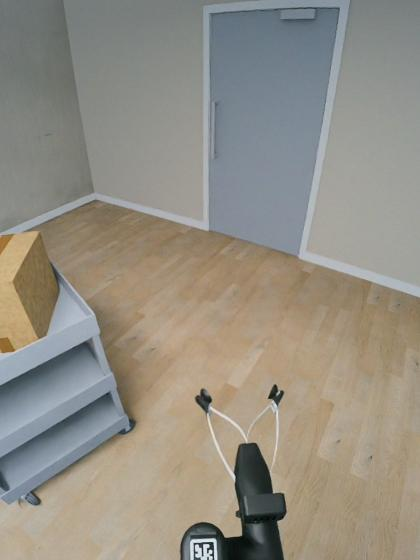

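Emit:
{"method": "move", "body": {
  "blocking": false,
  "r1": {"base":{"strafe_m":-0.29}}
}}

Emit:
{"method": "wait", "body": {
  "seconds": 2.5
}}

Emit:
{"method": "move", "body": {
  "blocking": false,
  "r1": {"base":{"translate_m":0.3},"contact_limits":{"translate_m":0.9},"pace":"slow"}
}}

Emit:
{"method": "wait", "body": {
  "seconds": 4
}}

Emit:
{"method": "wait", "body": {
  "seconds": 0.1,
  "cameras": ["r1_head_camera","r1_head_left_camera","r1_wrist_camera","r2_head_camera"]
}}

Scene clock: 253.30 s.
move: r1 moving
r1.base_odometry: x=+0.105 y=+1.670 heading=+2.402
r1.turned_by_wheels: +0.000
r1.turned_by_imu: +0.000
r1.base_tilt: forward=-1.6 right=+1.2
r1.lidar_m: 0.70 0.69 0.86 2.22 2.54 2.27 2.15 2.23 2.41 2.29 0.94 0.73
r1.base_status: strafe_m moving
r1.joint_positions: lift_m=+0.351 arm_m=+0.250 wrist_yaw_rad=+0.000 wrist_pitch_rad=+0.001 wrist_roll_rad=+0.000 gripper_m=-0.010
r1.joint_status: not commanded
r1.measured_speeds: translate_m=+0.000 strafe_m=-0.139 rotate_rad=-0.002 lift_m=+0.000 arm_m=+0.000 wrist_yaw_rad=+0.000 wrist_pitch_rad=+0.000 wrist_roll_rad=+0.000
r1.motor_effort: lift_m=+13(13) arm_m=+5(5) wheel_0=+8(12) wheel_1=-7(10) wheel_2=+1(2)
r1.servo_current: wrist_yaw_rad=46(72) wrist_pitch_rad=46(46) wrist_roll_rad=46(52) gripper_m=39(46)
r1.hand_pose: x=+0.7092 y=-0.0873 z=+0.5285 quat_wxyz=(+1.000, +0.000, +0.000, +0.000) (m; r1's base frame)
r1.wrist_depth_mm: 239 240 243 243 244 247 246 / 240 242 242 244 245 246 248 / 240 242 243 244 245 247 248 / 240 243 244 245 246 248 250 / 241 244 244 246 247 249 250 / 242 244 245 194 248 251 251 / 243 243 246 185 161 250 252
r2: as last shown
r2.base_tilt: forward=-0.6 right=+0.0
r2.lidar_m: 2.82 0.86 0.88 3.78 3.22 3.15 1.64 1.26 1.22 1.30 1.90 2.65
r2.servo_current: wrist_yaw_rad=46(52) wrist_pitch_rad=46(59) wrist_roll_rad=46(59) gripper_m=52(59)
r2.wrist_depth_mm: - - - - - - - / - - - - - - - / - - - - - - - / - - - - - - - / 842 - - - - - - / 621 - 200 - 199 - - / - - - - - - -
pictures: none

Scene clock: 255.10 s.
earlier move: r1 done
r1.base_odometry: x=+0.276 y=+1.858 heading=+2.401
r1.turned_by_wheels: +0.000
r1.turned_by_imu: -0.002
r1.base_tilt: forward=-1.6 right=+1.2
r1.lidar_m: 0.67 0.73 1.02 2.23 2.78 2.27 2.13 2.24 2.15 2.02 0.95 0.64
r1.base_status: done
r1.joint_positions: lift_m=+0.350 arm_m=+0.250 wrist_yaw_rad=+0.000 wrist_pitch_rad=+0.001 wrist_roll_rad=+0.000 gripper_m=-0.010
r1.joint_status: not commanded
r1.measured_speeds: all 0
r1.motor_effort: lift_m=+13(13) arm_m=+5(5) wheel_0=-1(12) wheel_1=-1(10) wheel_2=+0(2)
r1.servo_current: wrist_yaw_rad=65(72) wrist_pitch_rad=39(46) wrist_roll_rad=33(72) gripper_m=46(52)
r1.hand_pose: x=+0.7092 y=-0.0873 z=+0.5284 quat_wxyz=(+1.000, +0.000, +0.000, +0.000) (m; r1's base frame)
r1.wrist_depth_mm: 246 250 252 254 222 171 - / 247 249 252 255 223 - - / 248 251 252 255 224 - - / 248 250 253 256 224 - - / 250 251 254 257 227 180 - / 248 252 253 195 218 183 - / 249 251 254 185 170 167 -
r2.base_odometry: x=-1.768 y=-0.985 heading=-1.499
r2.turned_by_wheels: +0.000
r2.turned_by_imu: +0.000
r2.base_tilt: forward=-0.7 right=+0.1
r2.lidar_m: 2.84 0.86 0.88 3.77 3.23 3.15 1.63 1.23 1.21 1.29 1.90 2.65
r2.base_status: not commanded
r2.joint_positions: lift_m=+0.820 arm_m=+0.000 wrist_yaw_rad=+0.003 wrist_pitch_rad=+0.008 wrist_roll_rad=+0.000 gripper_m=+0.120
r2.joint_status: not commanded
r2.measured_speeds: all 0
r2.motor_effort: lift_m=+14(14) arm_m=-4(4) wheel_0=+2(3) wheel_1=+2(3) wheel_2=+5(6)
r2.servo_current: wrist_yaw_rad=46(59) wrist_pitch_rad=52(59) wrist_roll_rad=46(59) gripper_m=52(59)
r2.hand_pose: x=+0.4595 y=-0.0867 z=+0.9962 quat_wxyz=(+1.000, +0.000, +0.004, +0.001) (m; r2's base frame)
r2.wrist_depth_mm: - - - - - - - / - - - - - - - / - - - - - - - / - - - - - - - / 831 - - - - - - / 621 - 200 - 199 - - / - - - - - - 1921
wait: 1.80 of 2.5 s (r1 has come to rest)
pictures: none

Scene clock: 255.60 s.
move: r1 moving
r1.base_odometry: x=+0.267 y=+1.866 heading=+2.402
r1.turned_by_wheels: +0.000
r1.turned_by_imu: +0.000
r1.base_tilt: forward=-1.6 right=+1.3
r1.lidar_m: 0.64 0.73 0.98 2.20 2.78 2.26 2.15 2.25 2.13 2.03 0.93 0.63
r1.base_status: translate_m moving
r1.joint_positions: lift_m=+0.350 arm_m=+0.250 wrist_yaw_rad=+0.000 wrist_pitch_rad=+0.001 wrist_roll_rad=+0.000 gripper_m=-0.010
r1.joint_status: not commanded
r1.measured_speeds: translate_m=+0.048 strafe_m=+0.000 rotate_rad=+0.001 lift_m=+0.000 arm_m=+0.000 wrist_yaw_rad=+0.000 wrist_pitch_rad=+0.000 wrist_roll_rad=+0.000
r1.motor_effort: lift_m=+13(13) arm_m=+5(5) wheel_0=+5(6) wheel_1=+3(5) wheel_2=-5(6)
r1.servo_current: wrist_yaw_rad=39(65) wrist_pitch_rad=33(46) wrist_roll_rad=33(65) gripper_m=46(46)
r1.contact_limits: translate_m 0.9
r1.hand_pose: x=+0.7092 y=-0.0873 z=+0.5284 quat_wxyz=(+1.000, +0.000, +0.000, +0.000) (m; r1's base frame)
r1.wrist_depth_mm: 236 238 241 244 211 168 - / 237 239 241 244 215 168 - / 238 238 243 245 218 169 - / 239 240 243 245 222 169 - / 237 240 245 247 226 170 - / 238 242 244 194 214 170 - / 240 241 245 185 170 167 -
r2: as last shown
r2.lidar_m: 2.84 0.84 0.87 3.75 3.22 3.14 1.63 1.25 1.20 1.32 1.90 2.64
r2.motor_effort: lift_m=+14(14) arm_m=-4(4) wheel_0=+2(3) wheel_1=+1(3) wheel_2=+5(6)
r2.servo_current: wrist_yaw_rad=39(52) wrist_pitch_rad=52(52) wrist_roll_rad=46(59) gripper_m=52(59)
r2.wrist_depth_mm: - - - - - - - / - - - - - - - / - - - - - - - / - - - - - - - / 831 - - - - - - / 627 - 200 - 200 - - / - - - - - - 1983
pictures: none

Scene clock: 259.40 s.
earlier move: r1 done
r1.base_odometry: x=+0.055 y=+2.060 heading=+2.401
r1.turned_by_wheels: +0.000
r1.turned_by_imu: +0.003
r1.base_tilt: forward=-1.6 right=+1.3
r1.lidar_m: 0.63 0.63 0.70 1.24 2.77 2.55 2.44 2.56 2.14 1.61 0.52 0.38
r1.base_status: done
r1.joint_positions: lift_m=+0.350 arm_m=+0.250 wrist_yaw_rad=-0.005 wrist_pitch_rad=+0.001 wrist_roll_rad=+0.000 gripper_m=-0.010
r1.joint_status: not commanded
r1.measured_speeds: all 0
r1.motor_effort: lift_m=+13(13) arm_m=+8(9) wheel_0=+6(16) wheel_1=+4(13) wheel_2=-11(20)
r1.servo_current: wrist_yaw_rad=59(72) wrist_pitch_rad=39(52) wrist_roll_rad=46(65) gripper_m=39(52)
r1.contact_limits: translate_m 0.9
r1.hand_pose: x=+0.7085 y=-0.0888 z=+0.5284 quat_wxyz=(+1.000, +0.000, +0.000, -0.002) (m; r1's base frame)
r1.wrist_depth_mm: 190 201 217 232 - - - / 189 203 219 234 - - - / 191 202 218 233 - - - / 190 203 219 234 - - - / 190 201 218 234 - - - / 189 204 211 195 1808 1756 1808 / 189 199 216 180 153 1336 1281
r2.base_odometry: x=-1.768 y=-0.985 heading=-1.499
r2.turned_by_wheels: +0.000
r2.turned_by_imu: +0.001
r2.base_tilt: forward=-0.7 right=+0.1
r2.lidar_m: 2.75 0.84 0.88 3.79 3.24 3.16 1.63 1.24 1.20 1.29 1.90 2.64
r2.base_status: not commanded
r2.joint_positions: lift_m=+0.820 arm_m=+0.000 wrist_yaw_rad=+0.003 wrist_pitch_rad=+0.008 wrist_roll_rad=+0.000 gripper_m=+0.120
r2.joint_status: not commanded
r2.measured_speeds: all 0
r2.motor_effort: lift_m=+14(14) arm_m=-4(4) wheel_0=+2(3) wheel_1=+2(3) wheel_2=+5(6)
r2.servo_current: wrist_yaw_rad=39(65) wrist_pitch_rad=52(59) wrist_roll_rad=46(59) gripper_m=52(59)
r2.hand_pose: x=+0.4595 y=-0.0867 z=+0.9962 quat_wxyz=(+1.000, +0.000, +0.004, +0.001) (m; r2's base frame)
r2.wrist_depth_mm: - - - - - - - / - - - - - - - / - - - - - - - / - - - - - - - / 831 - - - - - - / 621 - 201 - 199 - - / - - - - - - 1983
wait: 3.80 of 4 s (r1 has come to rest)
pictures: none

Scene clock: 259.50 s.
r1.base_odometry: x=+0.055 y=+2.060 heading=+2.401
r1.turned_by_wheels: +0.000
r1.turned_by_imu: +0.000
r1.base_tilt: forward=-1.7 right=+1.3
r1.lidar_m: 0.62 0.61 0.74 1.24 2.78 2.56 2.45 2.51 2.13 1.57 0.50 0.37
r1.base_status: done
r1.joint_positions: lift_m=+0.350 arm_m=+0.250 wrist_yaw_rad=-0.005 wrist_pitch_rad=+0.001 wrist_roll_rad=+0.000 gripper_m=-0.010
r1.joint_status: not commanded
r1.measured_speeds: all 0
r1.motor_effort: lift_m=+13(13) arm_m=+8(9) wheel_0=+6(16) wheel_1=+4(13) wheel_2=-11(20)
r1.servo_current: wrist_yaw_rad=39(72) wrist_pitch_rad=39(52) wrist_roll_rad=52(65) gripper_m=39(52)
r1.contact_limits: translate_m 0.9
r1.hand_pose: x=+0.7085 y=-0.0888 z=+0.5284 quat_wxyz=(+1.000, +0.000, +0.000, -0.002) (m; r1's base frame)
r1.wrist_depth_mm: 189 201 218 233 - - - / 190 202 216 234 - - - / 190 202 218 234 - - - / 190 202 218 234 - - - / 191 201 218 235 - - - / 189 203 212 194 1808 1808 1756 / 189 199 217 180 153 1308 1308
r2.base_odometry: x=-1.768 y=-0.985 heading=-1.499
r2.turned_by_wheels: +0.000
r2.turned_by_imu: +0.000
r2.base_tilt: forward=-0.7 right=+0.1
r2.lidar_m: 2.74 0.85 0.89 3.76 3.23 3.16 1.66 1.24 1.21 1.29 1.91 2.65
r2.base_status: not commanded
r2.joint_positions: lift_m=+0.820 arm_m=+0.000 wrist_yaw_rad=+0.003 wrist_pitch_rad=+0.008 wrist_roll_rad=+0.000 gripper_m=+0.120
r2.joint_status: not commanded
r2.measured_speeds: all 0
r2.motor_effort: lift_m=+14(14) arm_m=-4(4) wheel_0=+2(3) wheel_1=+2(3) wheel_2=+5(6)
r2.servo_current: wrist_yaw_rad=46(65) wrist_pitch_rad=46(59) wrist_roll_rad=46(59) gripper_m=46(59)
r2.hand_pose: x=+0.4595 y=-0.0867 z=+0.9962 quat_wxyz=(+1.000, +0.000, +0.004, +0.001) (m; r2's base frame)
r2.wrist_depth_mm: - - - - - - - / - - - - - - - / - - - - - - - / - - - - - - - / 831 - - - - - - / 615 - 200 - 199 - - / - - - - - - 1983
wait: 0.10 s; no rest
pictures: r1_head_camera, r1_head_left_camera, r1_wrist_camera, r2_head_camera
Images, in order (width x height): r1_head_camera 420x560, r1_head_left_camera 420x672, r1_wrist_camera 616x392, r2_head_camera 420x560.

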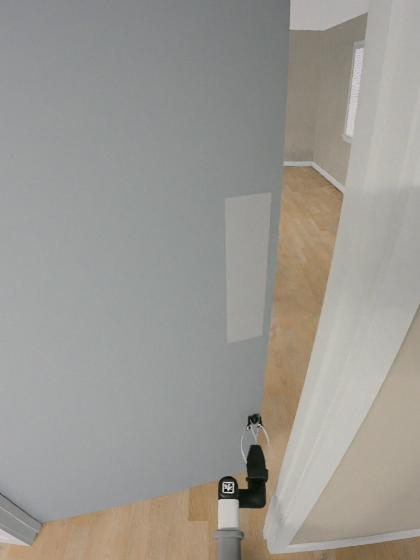

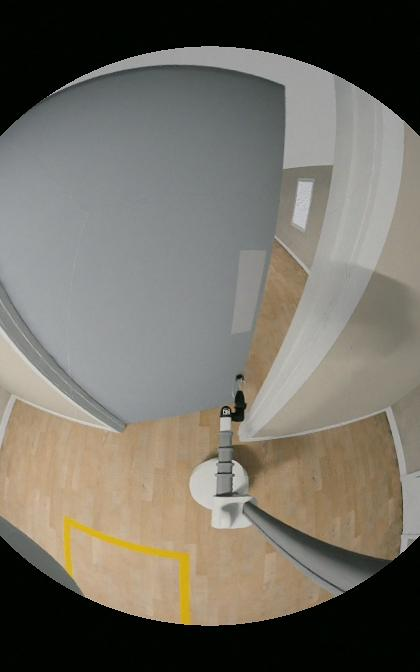

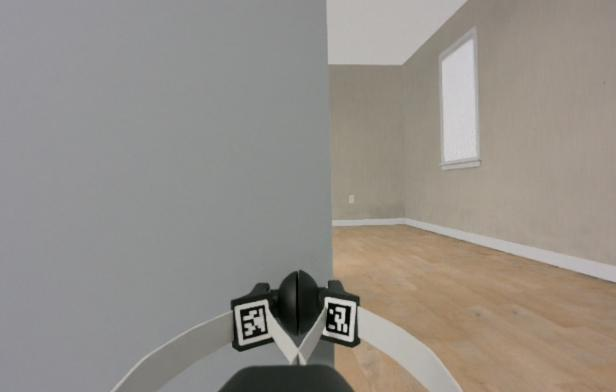

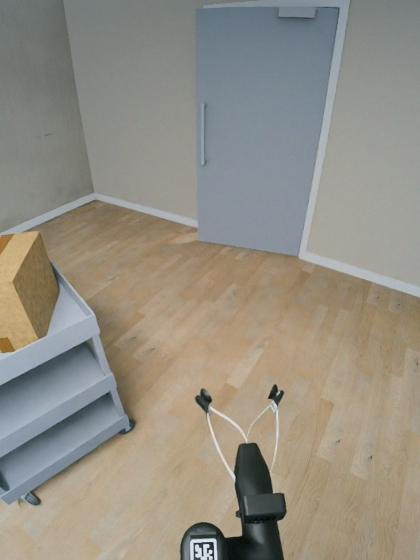

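Emit:
{"method": "move", "body": {
  "blocking": false,
  "r1": {"base":{"translate_m":0.2,"strafe_m":0.2},"contact_limits":{"translate_m":0.9},"pace":"slow"}
}}

Emit:
{"method": "wait", "body": {
  "seconds": 4
}}

Emit:
{"method": "move", "body": {
  "blocking": false,
  "r1": {"base":{"translate_m":0.22,"strafe_m":0.13},"contact_limits":{"translate_m":0.9},"pace":"slow"}
}}

Emit:
{"method": "wait", "body": {
  "seconds": 4
}}

Emit:
{"method": "wait", "body": {
  "seconds": 0.1,
  "cameras": ["r1_head_camera","r1_head_left_camera","r1_wrist_camera","r2_head_camera"]
}}

Scene clock: 272.10 s.
move: r1 moving
r1.base_odometry: x=+0.042 y=+2.059 heading=+2.400
r1.turned_by_wheels: -0.001
r1.turned_by_imu: -0.001
r1.base_tilt: forward=-1.6 right=+1.3
r1.lidar_m: 0.63 0.62 0.72 1.20 2.77 2.58 2.45 2.55 2.14 1.56 0.51 0.35
r1.base_status: translate_m moving; strafe_m moving
r1.joint_positions: lift_m=+0.350 arm_m=+0.250 wrist_yaw_rad=-0.005 wrist_pitch_rad=+0.001 wrist_roll_rad=+0.000 gripper_m=-0.010
r1.joint_status: not commanded
r1.measured_speeds: translate_m=+0.037 strafe_m=+0.035 rotate_rad=+0.000 lift_m=+0.000 arm_m=+0.000 wrist_yaw_rad=-0.003 wrist_pitch_rad=+0.000 wrist_roll_rad=+0.000
r1.motor_effort: lift_m=+13(13) arm_m=+8(8) wheel_0=-4(7) wheel_1=+5(10) wheel_2=-17(18)
r1.servo_current: wrist_yaw_rad=33(52) wrist_pitch_rad=39(52) wrist_roll_rad=52(59) gripper_m=39(46)
r1.contact_limits: translate_m 0.9
r1.hand_pose: x=+0.7085 y=-0.0888 z=+0.5284 quat_wxyz=(+1.000, +0.000, +0.000, -0.002) (m; r1's base frame)
r1.wrist_depth_mm: 187 199 215 231 - - - / 187 200 216 232 - - - / 187 200 216 236 - - - / 187 201 216 233 - - - / 187 201 217 236 - - - / 187 201 212 200 1808 1808 1756 / 186 197 213 163 156 1205 1255
r2: as last shown
r2.lidar_m: 2.75 0.85 0.88 3.77 3.23 3.14 1.65 1.23 1.21 1.33 1.95 2.66
r2.motor_effort: lift_m=+14(14) arm_m=-4(4) wheel_0=+2(3) wheel_1=+2(2) wheel_2=+5(6)
r2.servo_current: wrist_yaw_rad=39(52) wrist_pitch_rad=46(59) wrist_roll_rad=46(59) gripper_m=52(52)
r2.wrist_depth_mm: - - - - - - - / - - - - - - - / - - - - - - - / - - - - - - - / 831 - - - - - - / 627 - 201 - 198 - - / - - - - - - 1921
pictures: none

Scene clock: 275.67 s.
earlier move: r1 done
r1.base_odometry: x=-0.228 y=+2.048 heading=+2.398
r1.turned_by_wheels: -0.003
r1.turned_by_imu: -0.010
r1.base_tilt: forward=-1.6 right=+1.3
r1.lidar_m: 0.54 0.49 0.53 0.66 2.59 2.78 2.67 2.75 2.33 0.75 0.37 0.78
r1.base_status: done
r1.joint_positions: lift_m=+0.350 arm_m=+0.250 wrist_yaw_rad=-0.020 wrist_pitch_rad=+0.001 wrist_roll_rad=+0.000 gripper_m=-0.010
r1.joint_status: not commanded
r1.measured_speeds: all 0
r1.on_its_own: wrist_yaw_rad is at rest, and its servo_current (111 mA) is outside its rest range (0 to 104 mA)
r1.motor_effort: lift_m=+13(13) arm_m=+8(8) wheel_0=-21(22) wheel_1=-4(10) wheel_2=-23(26)
r1.servo_current: wrist_yaw_rad=111(137) wrist_pitch_rad=39(52) wrist_roll_rad=52(65) gripper_m=46(52)
r1.contact_limits: translate_m 0.9
r1.hand_pose: x=+0.7072 y=-0.0931 z=+0.5284 quat_wxyz=(+1.000, +0.000, +0.000, -0.010) (m; r1's base frame)
r1.wrist_depth_mm: 148 171 195 229 271 - - / 149 169 195 229 270 - - / 149 169 195 229 270 - - / 146 169 195 229 270 - - / 149 173 195 229 270 - - / 149 172 191 194 182 1921 1708 / 151 166 151 178 278 148 1281
r2.base_odometry: x=-1.768 y=-0.985 heading=-1.499
r2.turned_by_wheels: +0.000
r2.turned_by_imu: +0.001
r2.base_tilt: forward=-0.6 right=+0.1
r2.lidar_m: 2.56 0.86 0.89 3.72 3.22 3.13 1.63 1.22 1.21 1.30 1.93 2.64
r2.base_status: not commanded
r2.joint_positions: lift_m=+0.820 arm_m=+0.000 wrist_yaw_rad=+0.003 wrist_pitch_rad=+0.008 wrist_roll_rad=+0.000 gripper_m=+0.120
r2.joint_status: not commanded
r2.measured_speeds: all 0
r2.motor_effort: lift_m=+14(14) arm_m=-4(4) wheel_0=+2(3) wheel_1=+2(2) wheel_2=+5(6)
r2.servo_current: wrist_yaw_rad=46(65) wrist_pitch_rad=52(59) wrist_roll_rad=52(59) gripper_m=46(59)
r2.hand_pose: x=+0.4595 y=-0.0867 z=+0.9962 quat_wxyz=(+1.000, +0.000, +0.004, +0.001) (m; r2's base frame)
r2.wrist_depth_mm: - - - - - - - / - - - - - - - / - - - - - - - / - - - - - - - / 831 - - - - - - / 627 - 201 - 199 - - / - - - - - - 1983
wait: 3.57 of 4 s (r1 has come to rest)
pictures: none

Scene clock: 276.17 s.
move: r1 moving
r1.base_odometry: x=-0.242 y=+2.051 heading=+2.394
r1.turned_by_wheels: -0.003
r1.turned_by_imu: -0.004
r1.base_tilt: forward=-1.6 right=+1.3
r1.lidar_m: 0.52 0.48 0.49 0.63 2.55 2.79 2.67 2.78 2.35 0.71 0.36 0.79
r1.base_status: translate_m moving; strafe_m moving
r1.joint_positions: lift_m=+0.350 arm_m=+0.250 wrist_yaw_rad=-0.020 wrist_pitch_rad=+0.001 wrist_roll_rad=+0.000 gripper_m=-0.010
r1.joint_status: not commanded
r1.measured_speeds: translate_m=+0.048 strafe_m=+0.028 rotate_rad=-0.003 lift_m=+0.000 arm_m=+0.000 wrist_yaw_rad=+0.000 wrist_pitch_rad=+0.000 wrist_roll_rad=+0.000
r1.motor_effort: lift_m=+13(13) arm_m=+7(8) wheel_0=-17(18) wheel_1=+1(4) wheel_2=-25(26)
r1.servo_current: wrist_yaw_rad=117(130) wrist_pitch_rad=39(52) wrist_roll_rad=46(72) gripper_m=39(46)
r1.contact_limits: translate_m 0.9
r1.hand_pose: x=+0.7072 y=-0.0931 z=+0.5284 quat_wxyz=(+1.000, +0.000, +0.000, -0.010) (m; r1's base frame)
r1.wrist_depth_mm: 150 172 195 231 273 - - / 148 169 196 230 271 - - / 151 169 196 230 272 - - / 153 169 196 231 273 - - / 148 172 195 230 272 - - / 148 173 191 198 181 1863 1756 / 147 169 158 176 283 146 1281
r2: as last shown
r2.turned_by_imu: +0.000
r2.base_tilt: forward=-0.7 right=+0.1
r2.lidar_m: 2.54 0.87 0.84 3.72 3.21 3.17 1.60 1.25 1.22 1.30 1.93 2.64
r2.motor_effort: lift_m=+14(14) arm_m=-4(4) wheel_0=+3(3) wheel_1=+2(2) wheel_2=+5(6)
r2.servo_current: wrist_yaw_rad=52(52) wrist_pitch_rad=46(59) wrist_roll_rad=52(65) gripper_m=46(59)
r2.wrist_depth_mm: - - - - - - - / - - - - - - - / - - - - - - - / - - - - - - - / 854 - - - - - - / 627 - 201 - 199 - - / - - - - - - 1983
pictures: none

Scene clock: 279.37 s.
earlier move: r1 done
r1.base_odometry: x=-0.477 y=+2.102 heading=+2.396
r1.turned_by_wheels: +0.001
r1.turned_by_imu: -0.003
r1.base_tilt: forward=-1.6 right=+1.3
r1.lidar_m: 0.43 0.36 0.35 0.40 2.49 3.02 2.90 2.92 2.48 0.45 2.38 3.17
r1.base_status: done
r1.joint_positions: lift_m=+0.350 arm_m=+0.250 wrist_yaw_rad=-0.020 wrist_pitch_rad=+0.001 wrist_roll_rad=+0.000 gripper_m=-0.010
r1.joint_status: not commanded
r1.measured_speeds: all 0
r1.on_its_own: wrist_yaw_rad is at rest, and its servo_current (124 mA) is outside its rest range (0 to 104 mA)
r1.motor_effort: lift_m=+13(13) arm_m=+7(8) wheel_0=-11(20) wheel_1=-1(4) wheel_2=-16(26)
r1.servo_current: wrist_yaw_rad=124(137) wrist_pitch_rad=46(52) wrist_roll_rad=46(72) gripper_m=46(52)
r1.contact_limits: translate_m 0.9
r1.hand_pose: x=+0.7072 y=-0.0931 z=+0.5284 quat_wxyz=(+1.000, +0.000, +0.000, -0.010) (m; r1's base frame)
r1.wrist_depth_mm: 134 158 190 248 - - - / 131 153 190 248 - - - / 127 153 190 247 - - - / 130 153 190 247 - - - / 128 153 189 247 - - - / 127 153 182 199 181 1863 1756 / 126 148 158 182 1078 133 1281
r2.base_odometry: x=-1.768 y=-0.985 heading=-1.499
r2.turned_by_wheels: +0.000
r2.turned_by_imu: +0.000
r2.base_tilt: forward=-0.7 right=+0.1
r2.lidar_m: 2.30 0.85 0.86 3.77 3.24 3.15 1.67 1.24 1.22 1.31 1.92 2.61
r2.base_status: not commanded
r2.joint_positions: lift_m=+0.820 arm_m=+0.000 wrist_yaw_rad=+0.003 wrist_pitch_rad=+0.008 wrist_roll_rad=+0.000 gripper_m=+0.120
r2.joint_status: not commanded
r2.measured_speeds: all 0
r2.motor_effort: lift_m=+14(14) arm_m=-4(4) wheel_0=+2(3) wheel_1=+2(3) wheel_2=+5(6)
r2.servo_current: wrist_yaw_rad=46(65) wrist_pitch_rad=46(59) wrist_roll_rad=46(65) gripper_m=52(59)
r2.hand_pose: x=+0.4595 y=-0.0867 z=+0.9962 quat_wxyz=(+1.000, +0.000, +0.004, +0.001) (m; r2's base frame)
r2.wrist_depth_mm: - - - - - - - / - - - - - - - / - - - - - - - / - - - - - - - / 831 - - - - - - / 621 - 200 - 199 - - / - - - - - - 1921
wait: 3.20 of 4 s (r1 has come to rest)
pictures: none

Scene clock: 279.47 s.
r1.base_odometry: x=-0.477 y=+2.102 heading=+2.396
r1.turned_by_wheels: +0.000
r1.turned_by_imu: +0.000
r1.base_tilt: forward=-1.6 right=+1.3
r1.lidar_m: 0.46 0.35 0.34 0.42 2.46 3.03 2.89 2.98 2.48 0.44 2.39 3.17
r1.base_status: done
r1.joint_positions: lift_m=+0.350 arm_m=+0.250 wrist_yaw_rad=-0.020 wrist_pitch_rad=+0.001 wrist_roll_rad=+0.000 gripper_m=-0.010
r1.joint_status: not commanded
r1.measured_speeds: all 0
r1.on_its_own: wrist_yaw_rad is at rest, and its servo_current (124 mA) is outside its rest range (0 to 104 mA)
r1.motor_effort: lift_m=+13(13) arm_m=+8(8) wheel_0=-11(20) wheel_1=-1(4) wheel_2=-16(26)
r1.servo_current: wrist_yaw_rad=124(137) wrist_pitch_rad=52(52) wrist_roll_rad=33(72) gripper_m=46(52)
r1.contact_limits: translate_m 0.9
r1.hand_pose: x=+0.7072 y=-0.0931 z=+0.5284 quat_wxyz=(+1.000, +0.000, +0.000, -0.010) (m; r1's base frame)
r1.wrist_depth_mm: 133 157 189 249 - - - / 131 153 190 248 - - - / 128 153 189 248 - - - / 130 153 189 246 - - - / 127 153 189 248 - - - / 127 152 181 198 182 1808 1808 / 127 148 158 182 1098 134 1308
r2.base_odometry: x=-1.768 y=-0.985 heading=-1.499
r2.turned_by_wheels: +0.000
r2.turned_by_imu: +0.000
r2.base_tilt: forward=-0.7 right=+0.1
r2.lidar_m: 2.31 0.85 0.88 3.75 3.21 3.14 1.63 1.23 1.21 1.31 1.90 2.57
r2.base_status: not commanded
r2.joint_positions: lift_m=+0.820 arm_m=+0.000 wrist_yaw_rad=+0.003 wrist_pitch_rad=+0.008 wrist_roll_rad=+0.000 gripper_m=+0.120
r2.joint_status: not commanded
r2.measured_speeds: all 0
r2.motor_effort: lift_m=+14(14) arm_m=-4(4) wheel_0=+2(3) wheel_1=+2(3) wheel_2=+5(6)
r2.servo_current: wrist_yaw_rad=46(65) wrist_pitch_rad=46(59) wrist_roll_rad=46(65) gripper_m=52(59)
r2.hand_pose: x=+0.4595 y=-0.0867 z=+0.9962 quat_wxyz=(+1.000, +0.000, +0.004, +0.001) (m; r2's base frame)
r2.wrist_depth_mm: - - - - - - - / - - - - - - - / - - - - - - - / - - - - - - - / 831 - - - - - - / 621 - 201 - 199 - - / - - - - - - 1983
wait: 0.10 s; no rest
pictures: r1_head_camera, r1_head_left_camera, r1_wrist_camera, r2_head_camera
Images, in order (width x height): r1_head_camera 420x560, r1_head_left_camera 420x672, r1_wrist_camera 616x392, r2_head_camera 420x560.

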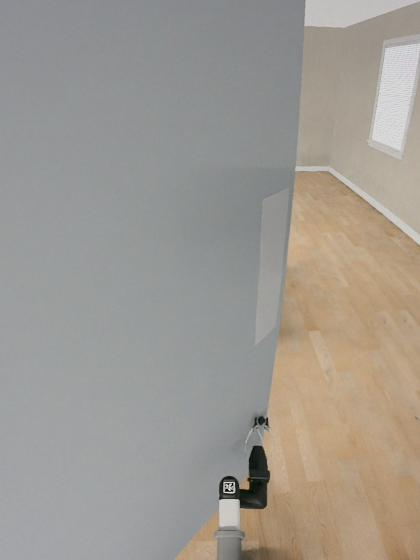

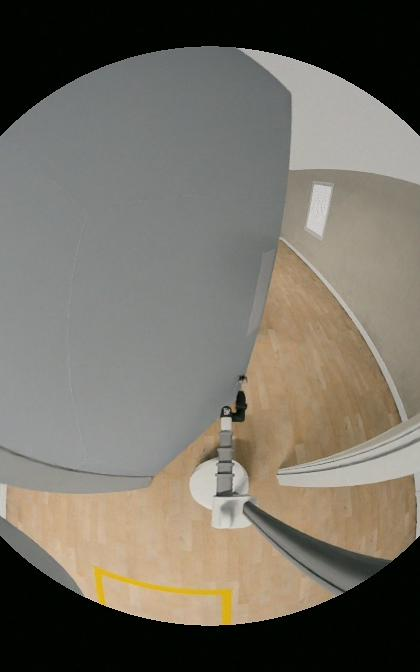

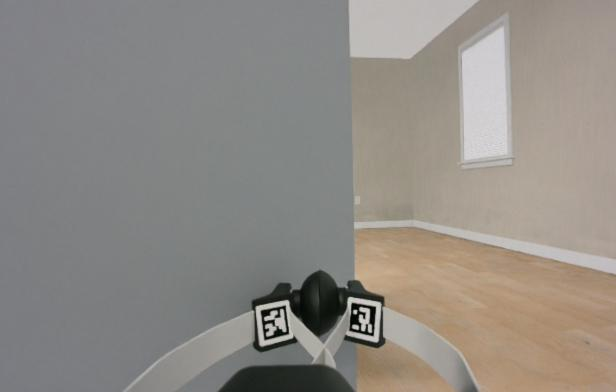

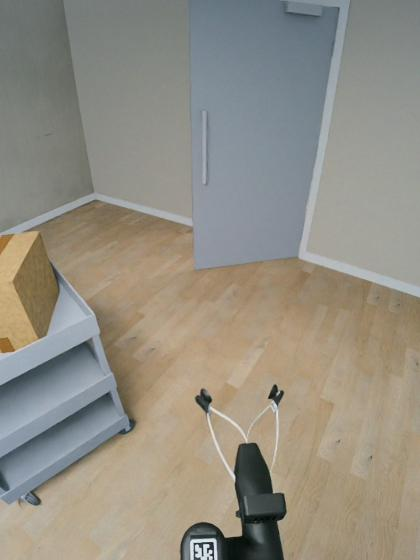

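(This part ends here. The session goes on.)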